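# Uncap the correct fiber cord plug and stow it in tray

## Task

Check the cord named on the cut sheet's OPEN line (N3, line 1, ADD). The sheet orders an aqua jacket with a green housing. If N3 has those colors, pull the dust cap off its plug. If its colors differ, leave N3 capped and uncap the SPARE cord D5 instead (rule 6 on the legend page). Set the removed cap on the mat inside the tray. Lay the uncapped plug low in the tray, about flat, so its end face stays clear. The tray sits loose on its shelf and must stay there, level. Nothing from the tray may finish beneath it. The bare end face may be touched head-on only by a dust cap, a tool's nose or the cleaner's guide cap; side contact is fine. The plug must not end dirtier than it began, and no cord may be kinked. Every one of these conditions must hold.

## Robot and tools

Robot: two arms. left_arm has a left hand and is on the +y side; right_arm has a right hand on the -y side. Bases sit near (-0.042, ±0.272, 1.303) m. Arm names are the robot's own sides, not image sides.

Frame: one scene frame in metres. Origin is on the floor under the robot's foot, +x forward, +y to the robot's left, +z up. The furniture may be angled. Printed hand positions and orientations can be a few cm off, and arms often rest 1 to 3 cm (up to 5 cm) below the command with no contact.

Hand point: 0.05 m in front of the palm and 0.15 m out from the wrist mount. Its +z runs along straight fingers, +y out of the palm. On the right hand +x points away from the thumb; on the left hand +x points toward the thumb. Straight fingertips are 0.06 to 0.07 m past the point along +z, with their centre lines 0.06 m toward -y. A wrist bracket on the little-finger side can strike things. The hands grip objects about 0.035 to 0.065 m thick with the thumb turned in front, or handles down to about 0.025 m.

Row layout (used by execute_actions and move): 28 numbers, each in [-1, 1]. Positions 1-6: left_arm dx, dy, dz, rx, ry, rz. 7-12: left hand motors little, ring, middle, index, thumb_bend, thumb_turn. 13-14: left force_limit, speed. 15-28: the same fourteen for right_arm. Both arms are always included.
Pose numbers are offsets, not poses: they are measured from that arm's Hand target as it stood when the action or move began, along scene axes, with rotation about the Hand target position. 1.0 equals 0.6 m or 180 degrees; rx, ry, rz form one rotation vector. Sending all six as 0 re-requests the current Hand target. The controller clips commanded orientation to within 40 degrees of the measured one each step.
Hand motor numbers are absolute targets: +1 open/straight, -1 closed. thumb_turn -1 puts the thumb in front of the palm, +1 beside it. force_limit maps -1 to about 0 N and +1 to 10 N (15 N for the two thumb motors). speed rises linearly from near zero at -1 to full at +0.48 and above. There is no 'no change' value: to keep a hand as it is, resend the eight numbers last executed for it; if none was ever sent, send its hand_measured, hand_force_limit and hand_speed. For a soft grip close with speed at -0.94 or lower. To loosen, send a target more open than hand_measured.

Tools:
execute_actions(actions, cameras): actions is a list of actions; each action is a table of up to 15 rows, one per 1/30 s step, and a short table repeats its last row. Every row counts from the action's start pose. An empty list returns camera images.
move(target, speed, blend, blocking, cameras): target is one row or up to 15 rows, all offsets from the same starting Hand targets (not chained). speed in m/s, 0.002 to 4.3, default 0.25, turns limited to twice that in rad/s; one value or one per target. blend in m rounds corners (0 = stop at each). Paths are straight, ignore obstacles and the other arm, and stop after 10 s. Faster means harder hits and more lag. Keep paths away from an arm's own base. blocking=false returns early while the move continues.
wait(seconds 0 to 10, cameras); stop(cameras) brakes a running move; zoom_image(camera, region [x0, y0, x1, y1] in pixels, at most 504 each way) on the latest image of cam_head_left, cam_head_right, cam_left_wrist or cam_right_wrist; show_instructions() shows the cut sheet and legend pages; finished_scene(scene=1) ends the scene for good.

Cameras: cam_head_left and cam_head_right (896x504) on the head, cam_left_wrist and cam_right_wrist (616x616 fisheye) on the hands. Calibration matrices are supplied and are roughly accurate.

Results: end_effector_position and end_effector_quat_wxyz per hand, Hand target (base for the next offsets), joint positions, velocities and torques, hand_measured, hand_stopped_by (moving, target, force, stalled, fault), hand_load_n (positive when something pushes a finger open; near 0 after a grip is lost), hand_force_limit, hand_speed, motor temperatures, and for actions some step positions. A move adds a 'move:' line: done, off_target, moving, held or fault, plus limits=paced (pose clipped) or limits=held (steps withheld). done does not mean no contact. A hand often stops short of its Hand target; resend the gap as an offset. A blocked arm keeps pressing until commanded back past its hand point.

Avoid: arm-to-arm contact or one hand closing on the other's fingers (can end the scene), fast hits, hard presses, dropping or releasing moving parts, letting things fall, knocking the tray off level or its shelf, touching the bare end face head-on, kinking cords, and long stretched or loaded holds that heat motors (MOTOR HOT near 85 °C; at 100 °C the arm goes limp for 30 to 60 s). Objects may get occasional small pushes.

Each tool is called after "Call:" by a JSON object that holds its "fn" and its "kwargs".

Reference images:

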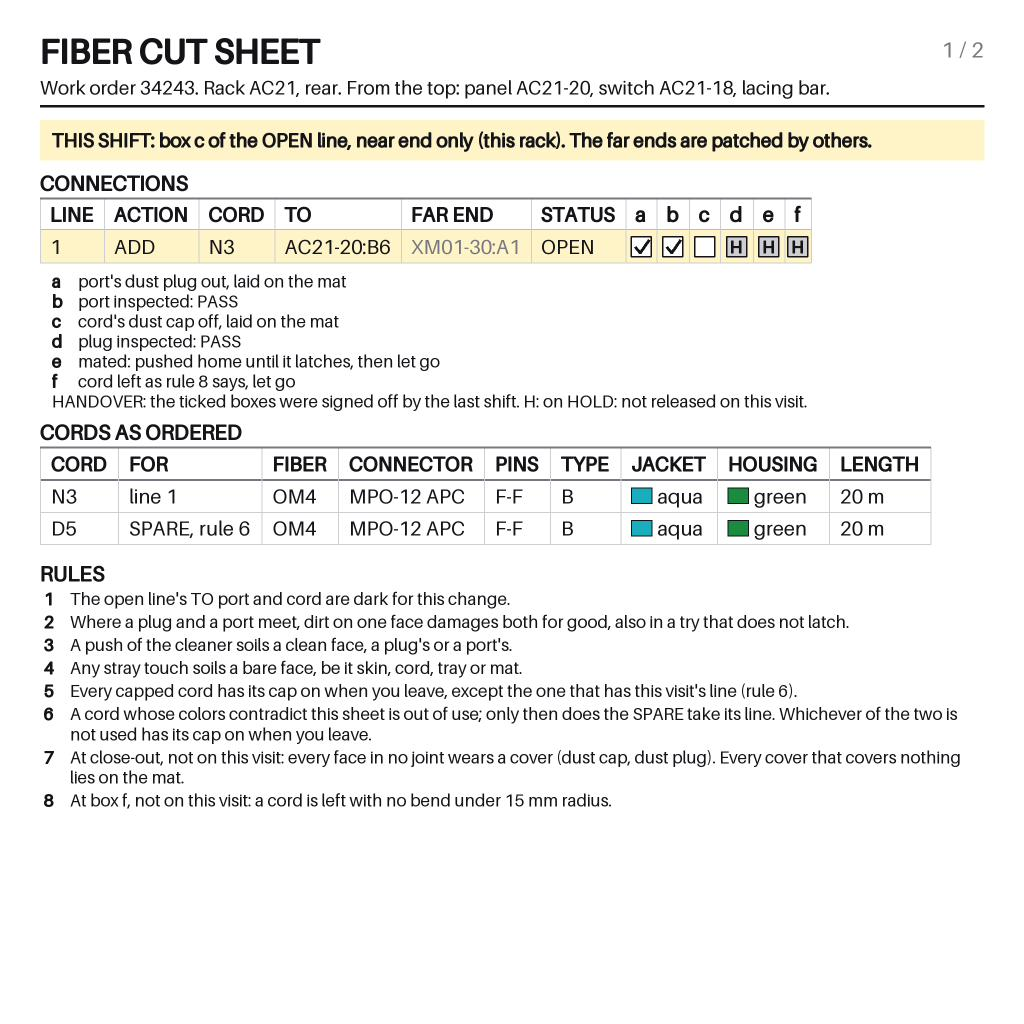

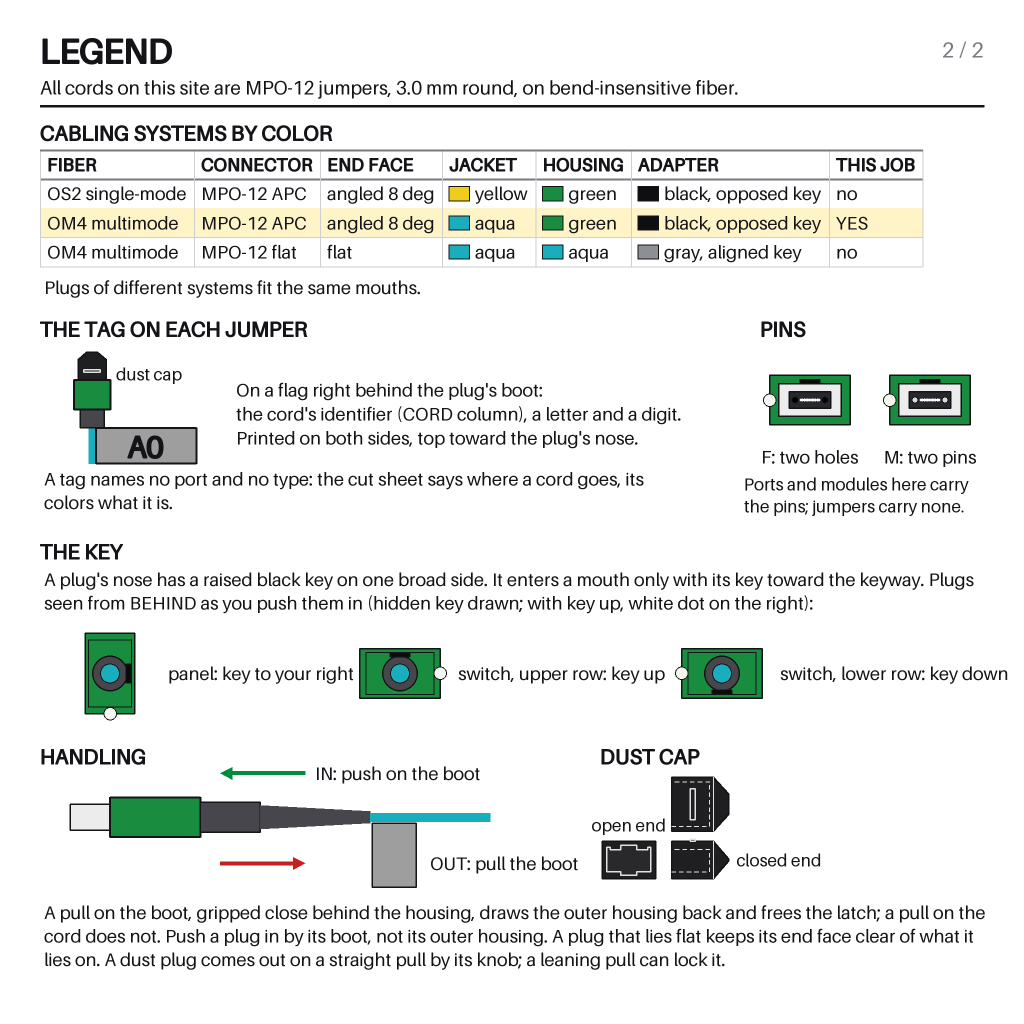

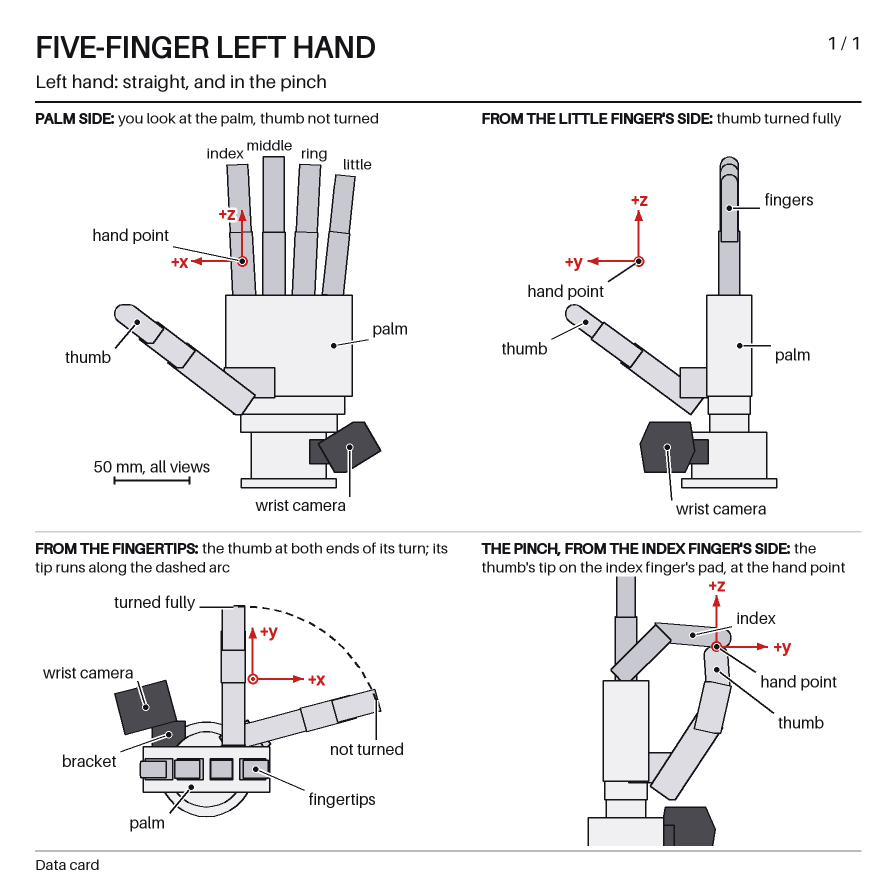

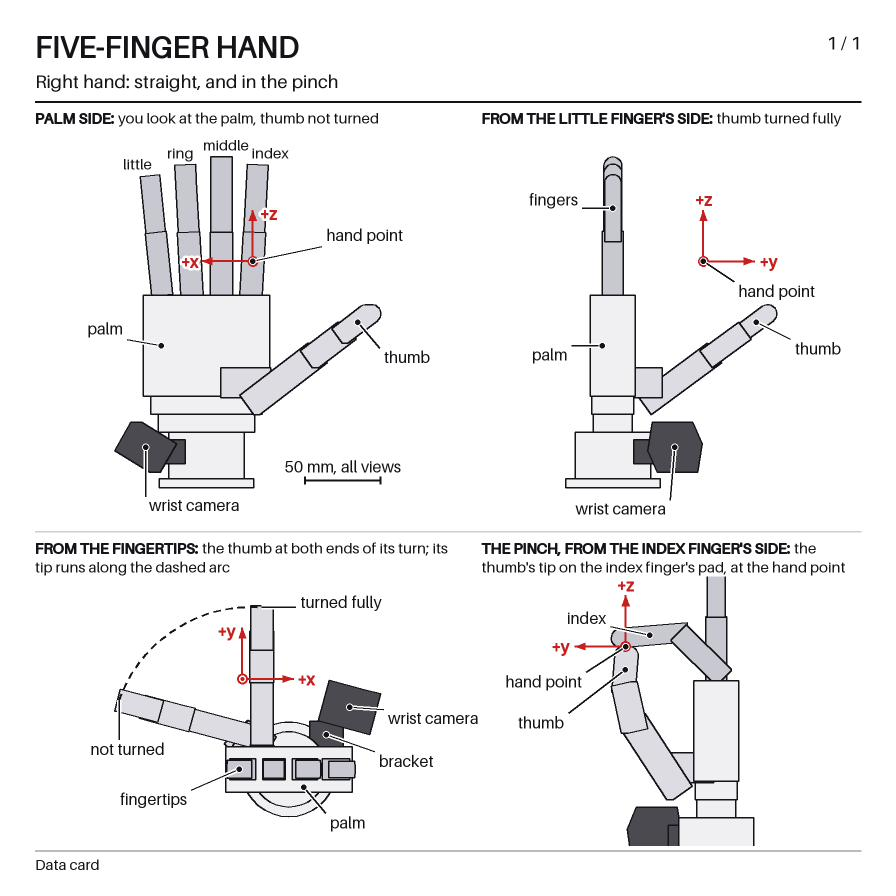

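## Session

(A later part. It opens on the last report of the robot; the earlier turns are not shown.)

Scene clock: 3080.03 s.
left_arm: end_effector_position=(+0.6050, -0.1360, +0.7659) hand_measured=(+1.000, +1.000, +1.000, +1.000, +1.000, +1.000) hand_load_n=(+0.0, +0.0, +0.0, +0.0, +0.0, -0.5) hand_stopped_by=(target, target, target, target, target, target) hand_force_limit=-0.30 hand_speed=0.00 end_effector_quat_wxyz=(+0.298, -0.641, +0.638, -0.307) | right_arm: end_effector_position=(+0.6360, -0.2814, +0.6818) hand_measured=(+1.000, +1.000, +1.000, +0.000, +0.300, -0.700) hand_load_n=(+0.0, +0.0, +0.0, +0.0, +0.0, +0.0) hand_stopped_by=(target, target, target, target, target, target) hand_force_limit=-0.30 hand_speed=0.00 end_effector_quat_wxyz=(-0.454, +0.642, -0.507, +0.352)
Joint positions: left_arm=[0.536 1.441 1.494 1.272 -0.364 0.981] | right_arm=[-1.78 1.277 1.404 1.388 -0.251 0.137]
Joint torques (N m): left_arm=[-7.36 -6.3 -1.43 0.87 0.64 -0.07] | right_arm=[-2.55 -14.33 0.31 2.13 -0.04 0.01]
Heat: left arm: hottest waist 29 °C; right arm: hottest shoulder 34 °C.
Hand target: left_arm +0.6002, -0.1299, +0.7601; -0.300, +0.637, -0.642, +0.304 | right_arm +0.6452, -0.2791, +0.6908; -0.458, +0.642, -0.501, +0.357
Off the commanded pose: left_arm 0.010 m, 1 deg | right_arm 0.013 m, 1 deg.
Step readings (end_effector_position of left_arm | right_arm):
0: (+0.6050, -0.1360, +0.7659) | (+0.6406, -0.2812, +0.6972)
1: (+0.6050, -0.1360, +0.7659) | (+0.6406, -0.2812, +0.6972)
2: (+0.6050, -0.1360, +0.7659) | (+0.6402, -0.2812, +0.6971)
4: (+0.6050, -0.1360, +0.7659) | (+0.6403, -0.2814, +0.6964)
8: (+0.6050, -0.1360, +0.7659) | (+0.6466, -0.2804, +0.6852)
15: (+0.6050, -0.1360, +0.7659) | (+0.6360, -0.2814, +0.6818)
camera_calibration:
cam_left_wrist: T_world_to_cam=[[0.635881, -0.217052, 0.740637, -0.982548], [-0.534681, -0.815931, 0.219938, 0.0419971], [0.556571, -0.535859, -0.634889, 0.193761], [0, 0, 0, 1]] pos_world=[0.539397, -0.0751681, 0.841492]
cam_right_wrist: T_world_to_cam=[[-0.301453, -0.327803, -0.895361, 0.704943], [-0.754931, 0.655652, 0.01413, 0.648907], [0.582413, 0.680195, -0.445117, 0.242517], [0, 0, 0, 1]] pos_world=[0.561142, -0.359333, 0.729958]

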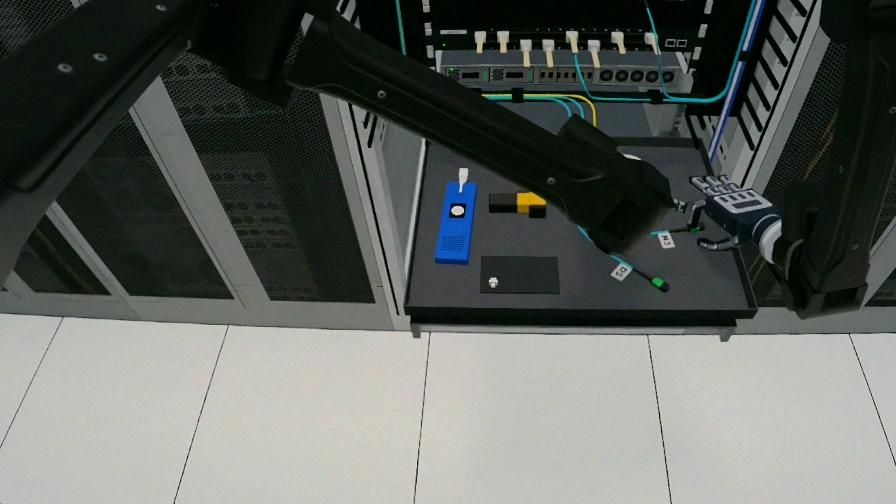

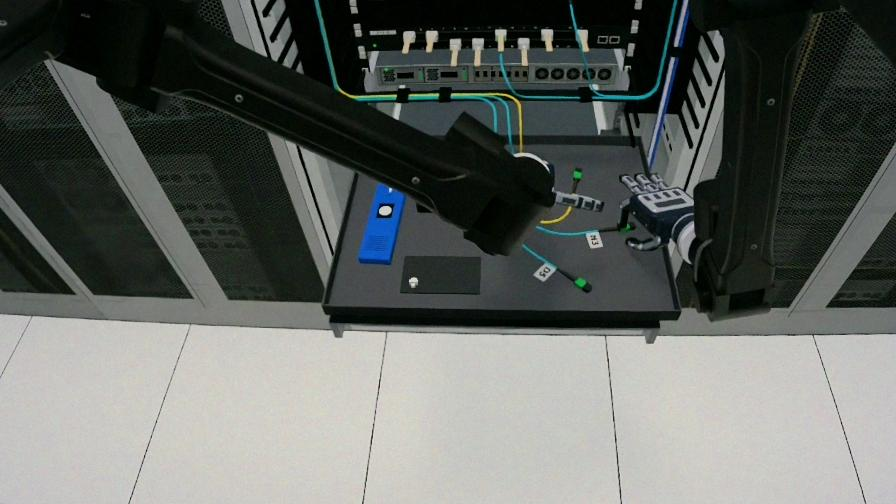

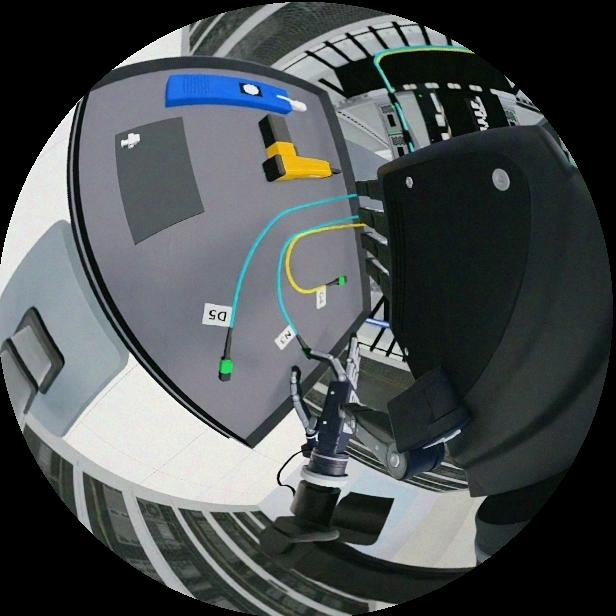

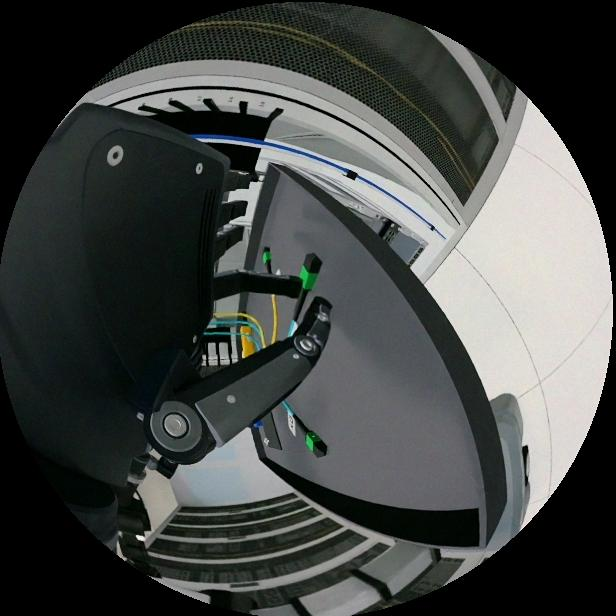

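Call:
{"fn": "execute_actions", "kwargs": {"actions": [[[0,0,0,0,0,0,1,1,1,1,1,1,-0.3,0.0,0.008,0,0.06,0,0,0,1,1,1,0,0.30,-0.7,-0.3,0],[0,0,0,0,0,0,1,1,1,1,1,1,-0.3,0.0,0.008,0,0.06,0,0,0,1,1,1,0,0.30,-0.7,-0.3,0],[0,0,0,0,0,0,1,1,1,1,1,1,-0.3,0.0,0.008,0,0.06,0,0,0,1,1,1,0,0.30,-0.7,-0.3,0],[0,0,0,0,0,0,1,1,1,1,1,1,-0.3,0.0,0.008,0,0.06,0,0,0,1,1,1,0,0.30,-0.7,-0.3,0],[0,0,0,0,0,0,1,1,1,1,1,1,-0.3,0.0,0.008,0,-0.03,0,0,0,1,1,1,0,0.30,-0.7,-0.3,0],[0,0,0,0,0,0,1,1,1,1,1,1,-0.3,0.0,0.008,0,-0.03,0,0,0,1,1,1,0,0.30,-0.7,-0.3,0],[0,0,0,0,0,0,1,1,1,1,1,1,-0.3,0.0,0.008,0,-0.03,0,0,0,1,1,1,0,0.30,-0.7,-0.3,0],[0,0,0,0,0,0,1,1,1,1,1,1,-0.3,0.0,0.008,0,0.03,0,0,0,1,1,1,0,0.30,-0.7,-0.3,0],[0,0,0,0,0,0,1,1,1,1,1,1,-0.3,0.0,0.008,0,0.03,0,0,0,1,1,1,0,0.30,-0.7,-0.3,0],[0,0,0,0,0,0,1,1,1,1,1,1,-0.3,0.0,0.008,0,-0.025,0,0,0,1,1,1,0,0.30,-0.7,-0.3,0],[0,0,0,0,0,0,1,1,1,1,1,1,-0.3,0.0,0.008,0,-0.025,0,0,0,1,1,1,0,0.30,-0.7,-0.3,0],[0,0,0,0,0,0,1,1,1,1,1,1,-0.3,0.0,0.008,0,0.015,0,0,0,1,1,1,0,0.30,-0.7,-0.3,0],[0,0,0,0,0,0,1,1,1,1,1,1,-0.3,0.0,0.008,0,0.015,0,0,0,1,1,1,0,0.30,-0.7,-0.3,0],[0,0,0,0,0,0,1,1,1,1,1,1,-0.3,0.0,0.008,0,-0.008,0,0,0,1,1,1,0,0.30,-0.7,-0.3,0],[0,0,0,0,0,0,1,1,1,1,1,1,-0.3,0.0,0.008,0,0.00,0,0,0,1,1,1,0,0.30,-0.7,-0.3,0]]], "cameras": ["cam_head_left","cam_head_right","cam_left_wrist","cam_right_wrist"]}}

Call:
{"fn": "zoom_image", "kwargs": {"camera": "cam_head_left", "region": [660, 185, 740, 245]}}

Call:
{"fn": "zoom_image", "kwargs": {"camera": "cam_head_right", "region": [590, 185, 670, 245]}}

Call:
{"fn": "zoom_image", "kwargs": {"camera": "cam_left_wrist", "region": [280, 320, 350, 390]}}

Call:
{"fn": "zoom_image", "kwargs": {"camera": "cam_right_wrist", "region": [270, 230, 370, 330]}}

Scene clock: 3120.10 s.
left_arm: end_effector_position=(+0.6050, -0.1360, +0.7659) hand_measured=(+1.000, +1.000, +1.000, +1.000, +1.000, +1.000) hand_load_n=(+0.0, +0.0, +0.0, +0.0, +0.0, +0.0) hand_stopped_by=(target, target, target, target, target, target) hand_force_limit=-0.30 hand_speed=0.00 end_effector_quat_wxyz=(+0.298, -0.641, +0.638, -0.307) | right_arm: end_effector_position=(+0.6520, -0.2781, +0.6959) hand_measured=(+1.000, +1.000, +1.000, +0.000, +0.300, -0.700) hand_load_n=(+0.0, +0.0, +0.0, +0.0, +0.0, +0.5) hand_stopped_by=(target, target, target, target, target, target) hand_force_limit=-0.30 hand_speed=0.00 end_effector_quat_wxyz=(-0.461, +0.640, -0.501, +0.358)
Joint positions: left_arm=[0.536 1.441 1.494 1.272 -0.364 0.981] | right_arm=[-1.78 1.249 1.408 1.38 -0.251 0.137]
Joint torques (N m): left_arm=[-7.18 -6.59 -1.52 0.9 0.62 -0.06] | right_arm=[-2.43 -12.81 1.16 1.95 -0.04 0.02]
Heat: left arm: hottest waist 29 °C; right arm: hottest shoulder 33 °C.
Hand target: left_arm +0.6002, -0.1299, +0.7601; -0.300, +0.637, -0.642, +0.304 | right_arm +0.6499, -0.2791, +0.6909; -0.458, +0.642, -0.501, +0.357
Off the commanded pose: left_arm 0.010 m, 1 deg | right_arm 0.006 m, 0 deg.
Step readings (end_effector_position of left_arm | right_arm):
0: (+0.6050, -0.1360, +0.7659) | (+0.6360, -0.2814, +0.6818)
1: (+0.6050, -0.1360, +0.7659) | (+0.6358, -0.2814, +0.6819)
2: (+0.6050, -0.1360, +0.7659) | (+0.6346, -0.2814, +0.6823)
4: (+0.6050, -0.1360, +0.7659) | (+0.6312, -0.2807, +0.6869)
8: (+0.6050, -0.1360, +0.7659) | (+0.6401, -0.2791, +0.6935)
15: (+0.6050, -0.1360, +0.7659) | (+0.6522, -0.2780, +0.6962)
camera_calibration:
cam_left_wrist: T_world_to_cam=[[0.635881, -0.217052, 0.740637, -0.982548], [-0.534681, -0.815931, 0.219938, 0.0419971], [0.556571, -0.535859, -0.634889, 0.193761], [0, 0, 0, 1]] pos_world=[0.539397, -0.0751681, 0.841492]
cam_right_wrist: T_world_to_cam=[[-0.279389, -0.328967, -0.902066, 0.713393], [-0.758301, 0.651898, -0.00287294, 0.671604], [0.589, 0.683235, -0.43159, 0.22439], [0, 0, 0, 1]] pos_world=[0.576427, -0.356446, 0.742301]

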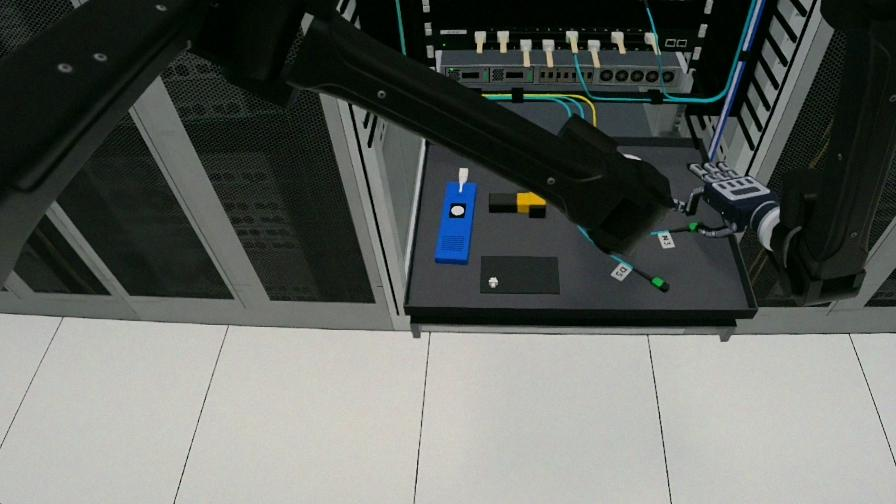

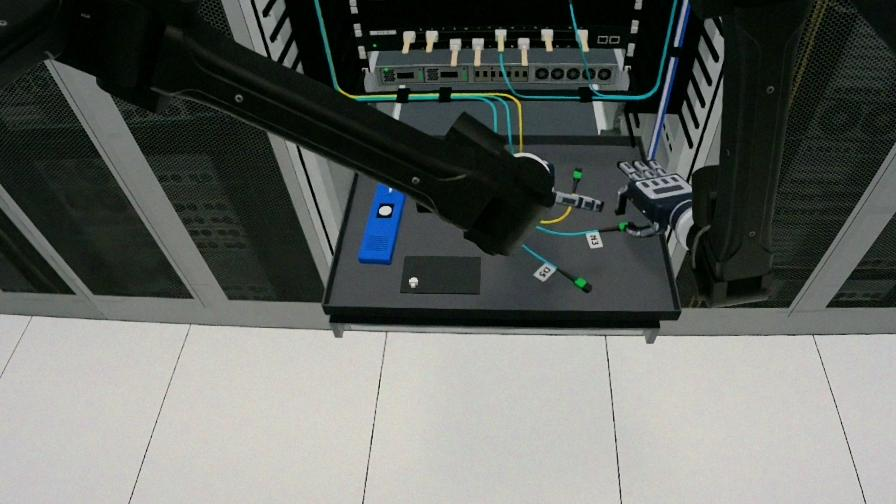

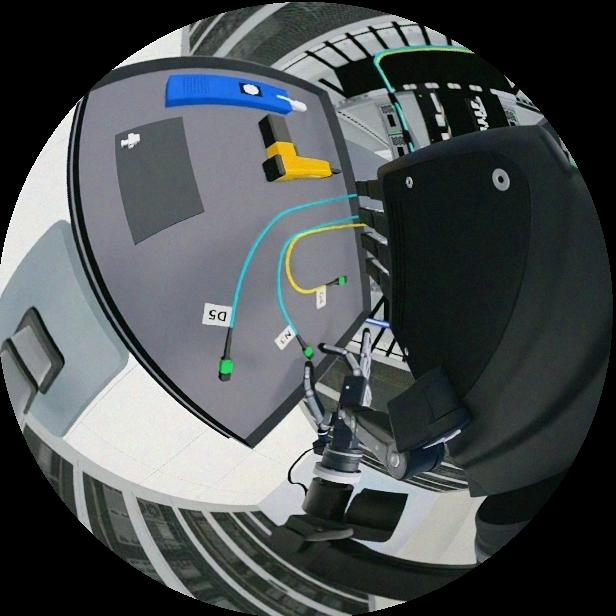

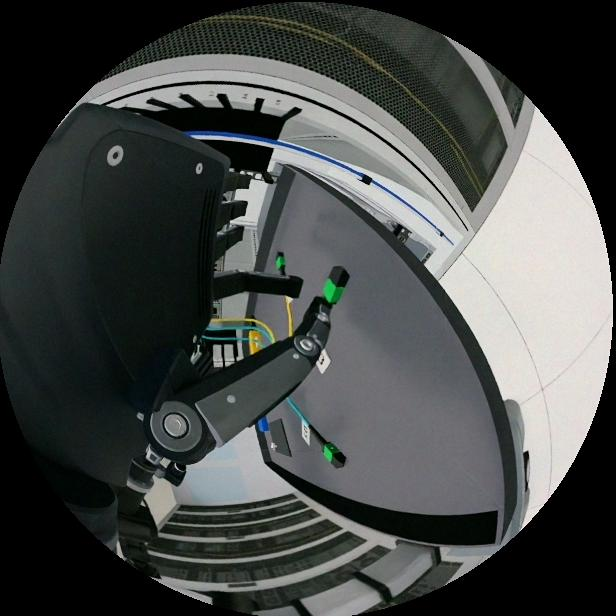

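Scaled by 6.300 from the camera's 896x504 image, which has a finer 1280x720 frame.

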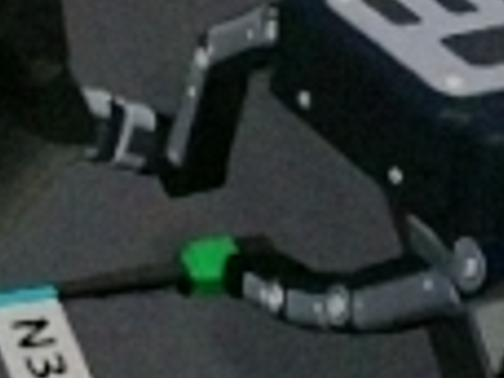

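Scaled by 6.300 from the camera's 896x504 image, which has a finer 1280x720 frame.

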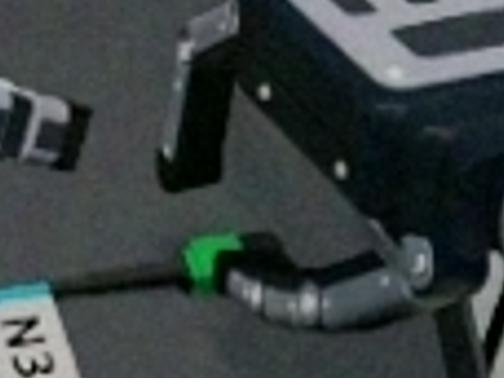

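Scaled by 7.200 from the camera's 616x616 image, which has a finer 880x880 frame.

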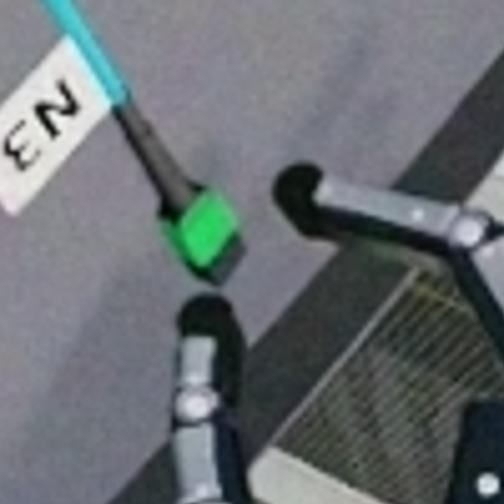

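Scaled by 5.040 from the camera's 616x616 image, which has a finer 880x880 frame.

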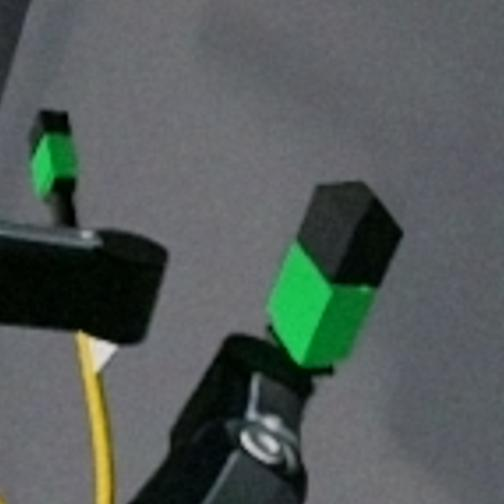

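Call:
{"fn": "move", "kwargs": {"target": [0,0,0,0,0,0,1,1,1,1,1,1,-0.3,0.0,0.0233,-0.001,-0.004,0,0,0,1,1,1,0,0.30,-0.7,-0.3,0.0], "speed": 0.05, "cameras": ["all"]}}

Call:
{"fn": "zoom_image", "kwargs": {"camera": "cam_head_left", "region": [660, 185, 740, 245]}}

Call:
{"fn": "zoom_image", "kwargs": {"camera": "cam_head_right", "region": [590, 185, 670, 245]}}

Call:
{"fn": "zoom_image", "kwargs": {"camera": "cam_left_wrist", "region": [280, 320, 350, 390]}}

Call:
{"fn": "zoom_image", "kwargs": {"camera": "cam_right_wrist", "region": [270, 230, 370, 330]}}

Scene clock: 3185.07 s.
left_arm: end_effector_position=(+0.6050, -0.1360, +0.7659) hand_measured=(+1.000, +1.000, +1.000, +1.000, +1.000, +1.000) hand_load_n=(+0.0, +0.0, +0.0, +0.0, +0.0, +0.0) hand_stopped_by=(target, target, target, target, target, target) hand_force_limit=-0.30 hand_speed=0.00 end_effector_quat_wxyz=(+0.298, -0.641, +0.638, -0.307) | right_arm: end_effector_position=(+0.6640, -0.2781, +0.6933) hand_measured=(+1.000, +1.000, +1.000, +0.000, +0.300, -0.700) hand_load_n=(+0.0, +0.0, +0.0, +0.0, +0.0, +0.0) hand_stopped_by=(target, target, target, target, target, target) hand_force_limit=-0.30 hand_speed=0.00 end_effector_quat_wxyz=(-0.460, +0.640, -0.502, +0.357)
Joint positions: left_arm=[0.536 1.441 1.494 1.272 -0.364 0.981] | right_arm=[-1.78 1.251 1.443 1.343 -0.251 0.137]
Joint torques (N m): left_arm=[-7.24 -6.65 -1.47 0.9 0.64 -0.05] | right_arm=[-2.67 -12.86 1.96 2.06 -0.04 0.04]
Heat: left arm: hottest waist 29 °C; right arm: hottest shoulder 31 °C.
Hand target: left_arm +0.6002, -0.1299, +0.7601; -0.300, +0.637, -0.642, +0.304 | right_arm +0.6640, -0.2797, +0.6885; -0.458, +0.642, -0.501, +0.357
Off the commanded pose: left_arm 0.010 m, 1 deg | right_arm 0.005 m, 0 deg.
move: done
camera_calibration:
cam_left_wrist: T_world_to_cam=[[0.635881, -0.217052, 0.740637, -0.982548], [-0.534681, -0.815931, 0.219938, 0.0419971], [0.556571, -0.535859, -0.634889, 0.193761], [0, 0, 0, 1]] pos_world=[0.539397, -0.0751681, 0.841492]
cam_right_wrist: T_world_to_cam=[[-0.283074, -0.32889, -0.900944, 0.716108], [-0.757739, 0.652557, -0.000136335, 0.678587], [0.587963, 0.682642, -0.433935, 0.218338], [0, 0, 0, 1]] pos_world=[0.588529, -0.356343, 0.740011]

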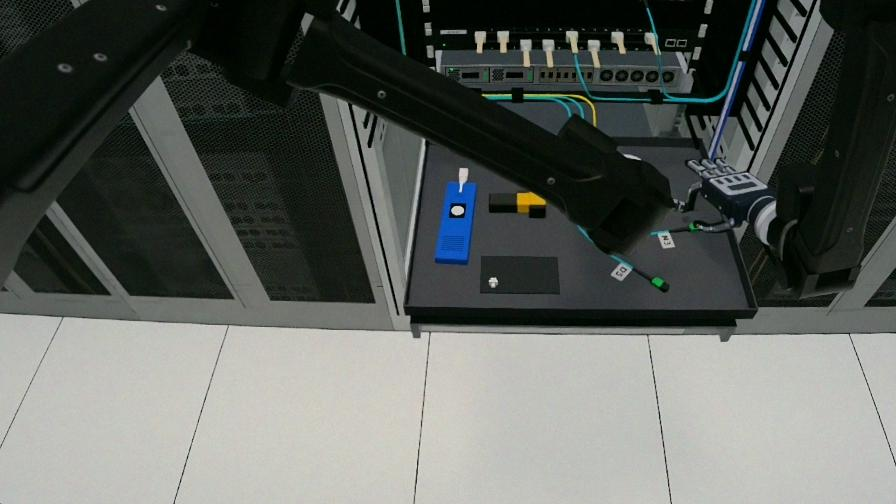

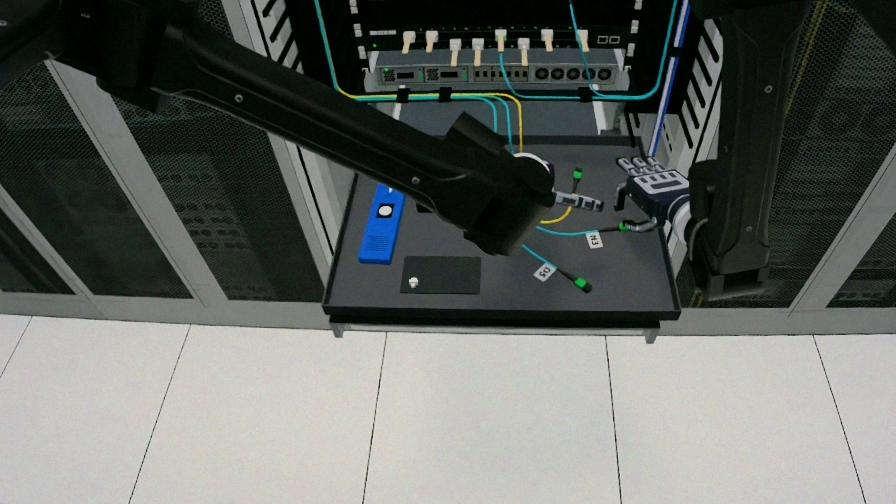

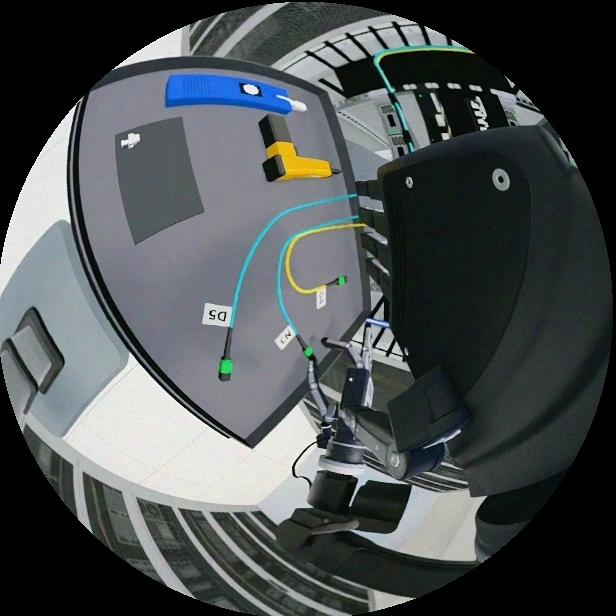

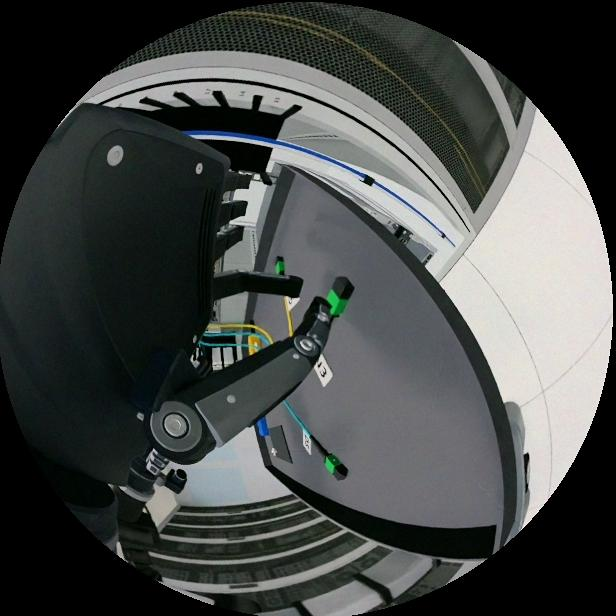

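Scaled by 6.300 from the camera's 896x504 image, which has a finer 1280x720 frame.

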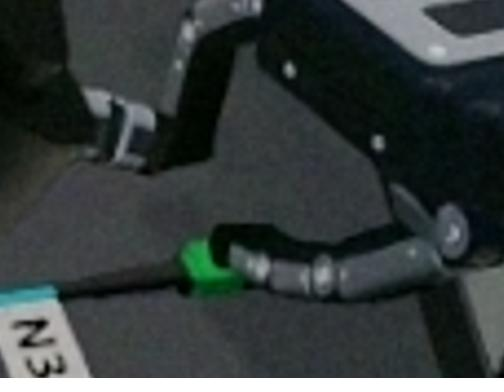

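Scaled by 6.300 from the camera's 896x504 image, which has a finer 1280x720 frame.

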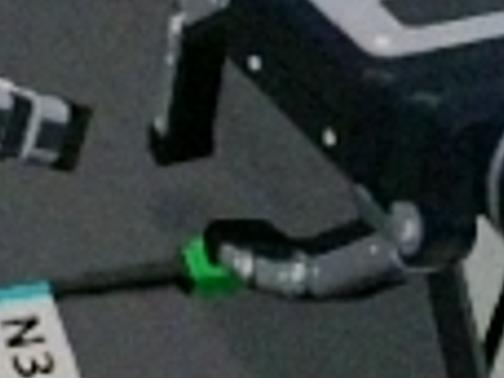

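Scaled by 7.200 from the camera's 616x616 image, which has a finer 880x880 frame.

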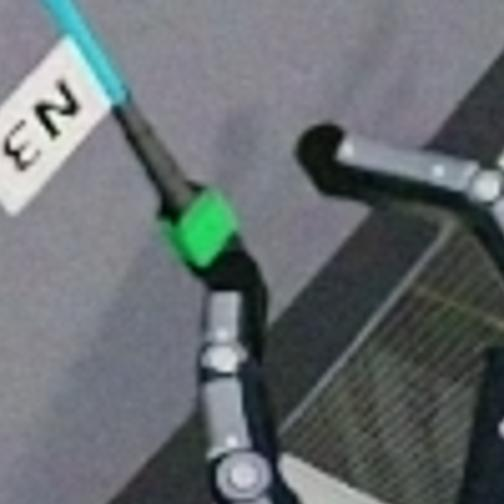

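Scaled by 5.040 from the camera's 616x616 image, which has a finer 880x880 frame.

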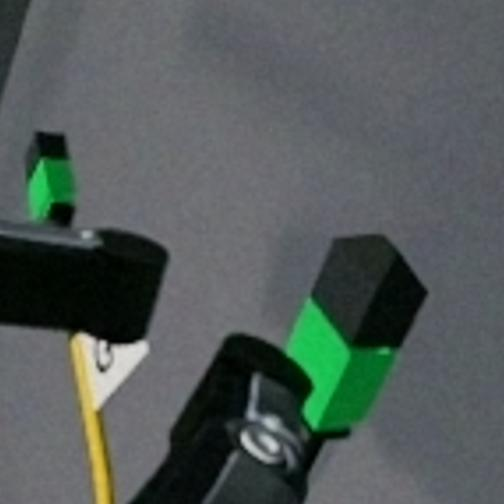

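Call:
{"fn": "execute_actions", "kwargs": {"actions": [[[0,0,0,0,0,0,1,1,1,1,1,1,-0.3,0.0,-0.012,0,0.03,0,0,0,1,1,1,0,0.30,-0.7,-0.3,0],[0,0,0,0,0,0,1,1,1,1,1,1,-0.3,0.0,-0.012,0,0.03,0,0,0,1,1,1,0,0.30,-0.7,-0.3,0],[0,0,0,0,0,0,1,1,1,1,1,1,-0.3,0.0,-0.012,0,-0.06,0,0,0,1,1,1,0,0.30,-0.7,-0.3,0],[0,0,0,0,0,0,1,1,1,1,1,1,-0.3,0.0,-0.012,0,-0.06,0,0,0,1,1,1,0,0.30,-0.7,-0.3,0],[0,0,0,0,0,0,1,1,1,1,1,1,-0.3,0.0,-0.012,0,-0.06,0,0,0,1,1,1,0,0.30,-0.7,-0.3,0],[0,0,0,0,0,0,1,1,1,1,1,1,-0.3,0.0,-0.012,0,0.03,0,0,0,1,1,1,0,0.30,-0.7,-0.3,0],[0,0,0,0,0,0,1,1,1,1,1,1,-0.3,0.0,-0.012,0,0.03,0,0,0,1,1,1,0,0.30,-0.7,-0.3,0],[0,0,0,0,0,0,1,1,1,1,1,1,-0.3,0.0,-0.012,0,0.03,0,0,0,1,1,1,0,0.30,-0.7,-0.3,0],[0,0,0,0,0,0,1,1,1,1,1,1,-0.3,0.0,-0.012,0,-0.05,0,0,0,1,1,1,0,0.30,-0.7,-0.3,0],[0,0,0,0,0,0,1,1,1,1,1,1,-0.3,0.0,-0.012,0,-0.05,0,0,0,1,1,1,0,0.30,-0.7,-0.3,0],[0,0,0,0,0,0,1,1,1,1,1,1,-0.3,0.0,-0.012,0,-0.05,0,0,0,1,1,1,0,0.30,-0.7,-0.3,0],[0,0,0,0,0,0,1,1,1,1,1,1,-0.3,0.0,-0.012,0,0.015,0,0,0,1,1,1,0,0.30,-0.7,-0.3,0],[0,0,0,0,0,0,1,1,1,1,1,1,-0.3,0.0,-0.012,0,0.015,0,0,0,1,1,1,0,0.30,-0.7,-0.3,0],[0,0,0,0,0,0,1,1,1,1,1,1,-0.3,0.0,-0.012,0,-0.03,0,0,0,1,1,1,0,0.30,-0.7,-0.3,0],[0,0,0,0,0,0,1,1,1,1,1,1,-0.3,0.0,-0.012,0,-0.016,0,0,0,1,1,1,0,0.30,-0.7,-0.3,0]]], "cameras": ["cam_head_left","cam_head_right","cam_left_wrist","cam_right_wrist"]}}

Call:
{"fn": "zoom_image", "kwargs": {"camera": "cam_head_left", "region": [660, 185, 740, 245]}}

Call:
{"fn": "zoom_image", "kwargs": {"camera": "cam_head_right", "region": [590, 185, 670, 245]}}

Call:
{"fn": "zoom_image", "kwargs": {"camera": "cam_left_wrist", "region": [280, 320, 350, 390]}}

Call:
{"fn": "zoom_image", "kwargs": {"camera": "cam_right_wrist", "region": [270, 230, 370, 330]}}

Scene clock: 3238.33 s.
left_arm: end_effector_position=(+0.6050, -0.1360, +0.7659) hand_measured=(+1.000, +1.000, +1.000, +1.000, +1.000, +1.000) hand_load_n=(+0.0, +0.0, +0.0, +0.0, +0.0, +0.0) hand_stopped_by=(target, target, target, target, target, target) hand_force_limit=-0.30 hand_speed=0.00 end_effector_quat_wxyz=(+0.298, -0.641, +0.638, -0.307) | right_arm: end_effector_position=(+0.6500, -0.2820, +0.6760) hand_measured=(+1.000, +1.000, +1.000, +0.000, +0.300, -0.700) hand_load_n=(+0.0, +0.0, +0.0, +0.0, -1.5, +0.0) hand_stopped_by=(target, target, target, target, target, target) hand_force_limit=-0.30 hand_speed=0.00 end_effector_quat_wxyz=(-0.453, +0.643, -0.507, +0.352)
Joint positions: left_arm=[0.536 1.441 1.494 1.272 -0.364 0.981] | right_arm=[-1.78 1.287 1.454 1.347 -0.252 0.136]
Joint torques (N m): left_arm=[-7.36 -6.53 -1.47 0.92 0.61 -0.05] | right_arm=[-2.14 -13.51 1.66 2.37 -0.01 0]
Heat: left arm: hottest waist 29 °C; right arm: hottest shoulder 34 °C.
Hand target: left_arm +0.6002, -0.1299, +0.7601; -0.300, +0.637, -0.642, +0.304 | right_arm +0.6566, -0.2796, +0.6787; -0.458, +0.642, -0.501, +0.357
Off the commanded pose: left_arm 0.010 m, 1 deg | right_arm 0.008 m, 1 deg.
Step readings (end_effector_position of left_arm | right_arm):
0: (+0.6050, -0.1360, +0.7659) | (+0.6637, -0.2781, +0.6931)
1: (+0.6050, -0.1360, +0.7659) | (+0.6637, -0.2781, +0.6931)
2: (+0.6050, -0.1360, +0.7659) | (+0.6630, -0.2782, +0.6928)
4: (+0.6050, -0.1360, +0.7659) | (+0.6613, -0.2786, +0.6914)
8: (+0.6050, -0.1360, +0.7659) | (+0.6584, -0.2805, +0.6820)
15: (+0.6050, -0.1360, +0.7659) | (+0.6500, -0.2820, +0.6760)
camera_calibration:
cam_left_wrist: T_world_to_cam=[[0.635881, -0.217052, 0.740637, -0.982548], [-0.534681, -0.815931, 0.219938, 0.0419971], [0.556571, -0.535859, -0.634889, 0.193761], [0, 0, 0, 1]] pos_world=[0.539397, -0.0751681, 0.841492]
cam_right_wrist: T_world_to_cam=[[-0.302399, -0.329288, -0.894497, 0.703341], [-0.755527, 0.654961, 0.0143093, 0.660057], [0.581149, 0.680143, -0.446846, 0.23425], [0, 0, 0, 1]] pos_world=[0.575246, -0.360034, 0.724365]

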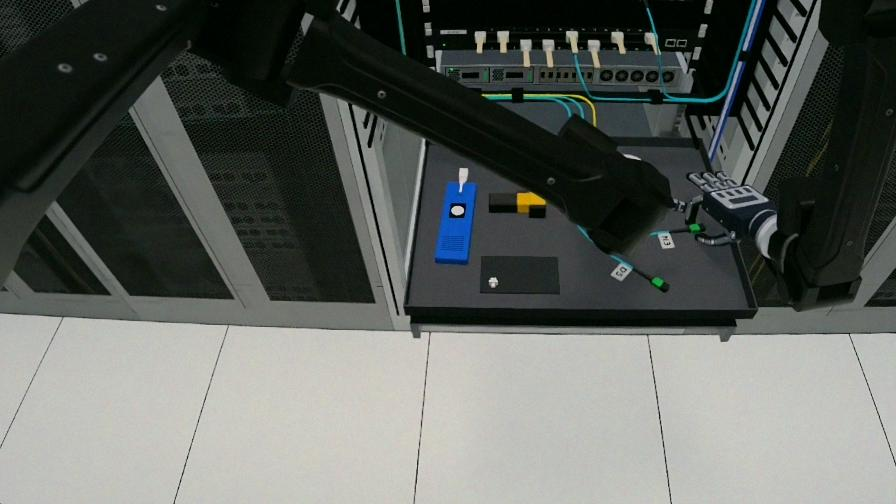

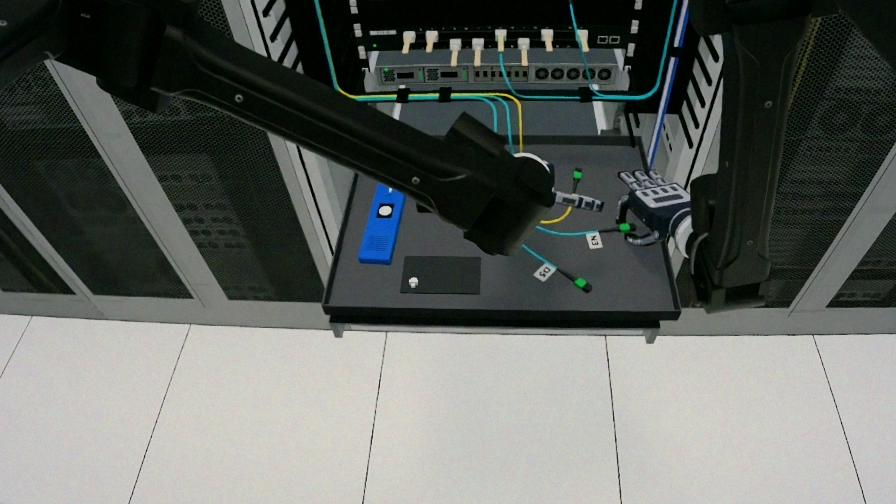

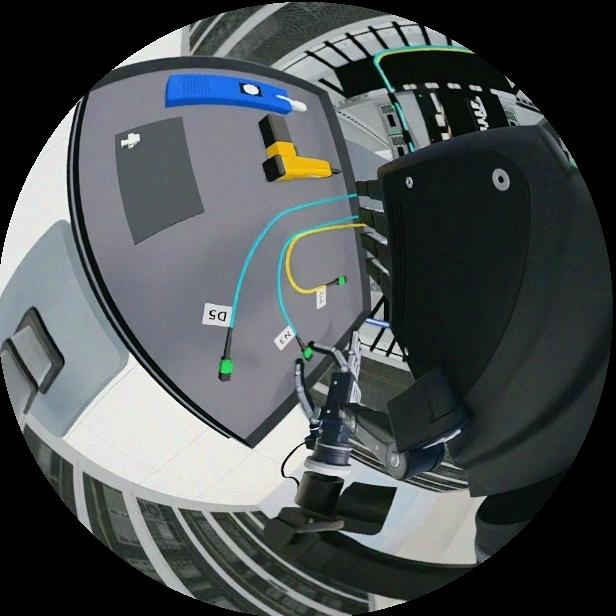

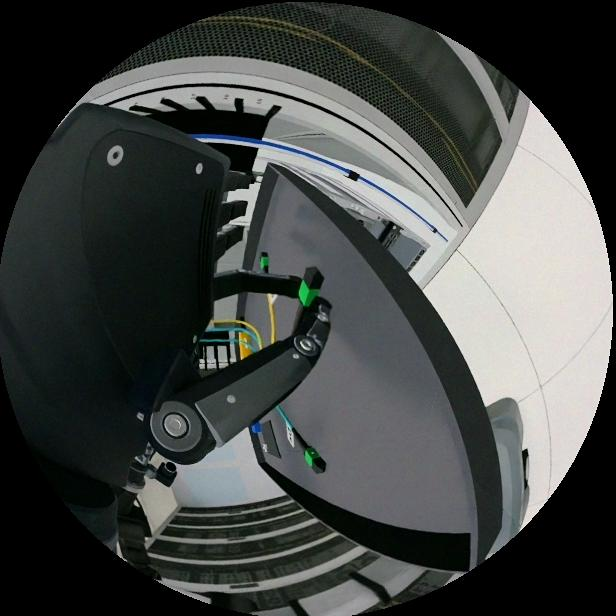

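Scaled by 6.300 from the camera's 896x504 image, which has a finer 1280x720 frame.

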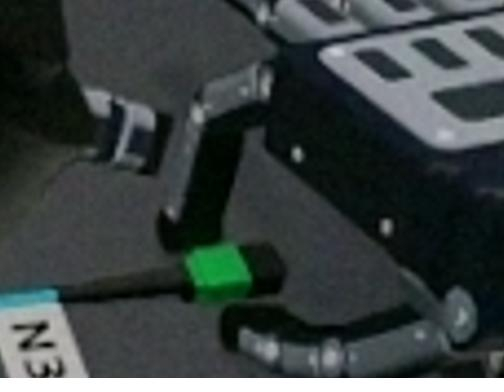

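Scaled by 6.300 from the camera's 896x504 image, which has a finer 1280x720 frame.

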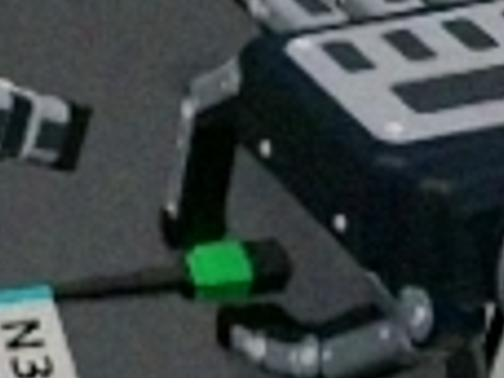

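Scaled by 7.200 from the camera's 616x616 image, which has a finer 880x880 frame.

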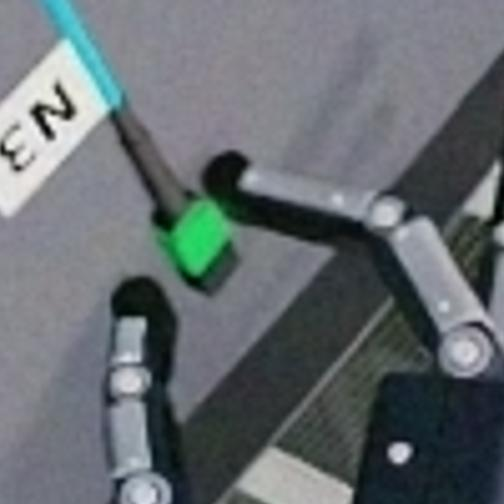

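Scaled by 5.040 from the camera's 616x616 image, which has a finer 880x880 frame.

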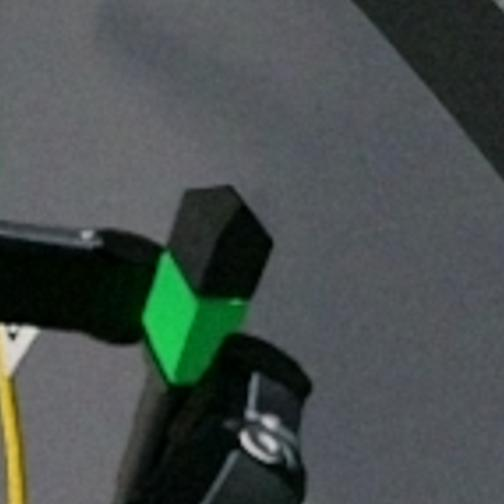

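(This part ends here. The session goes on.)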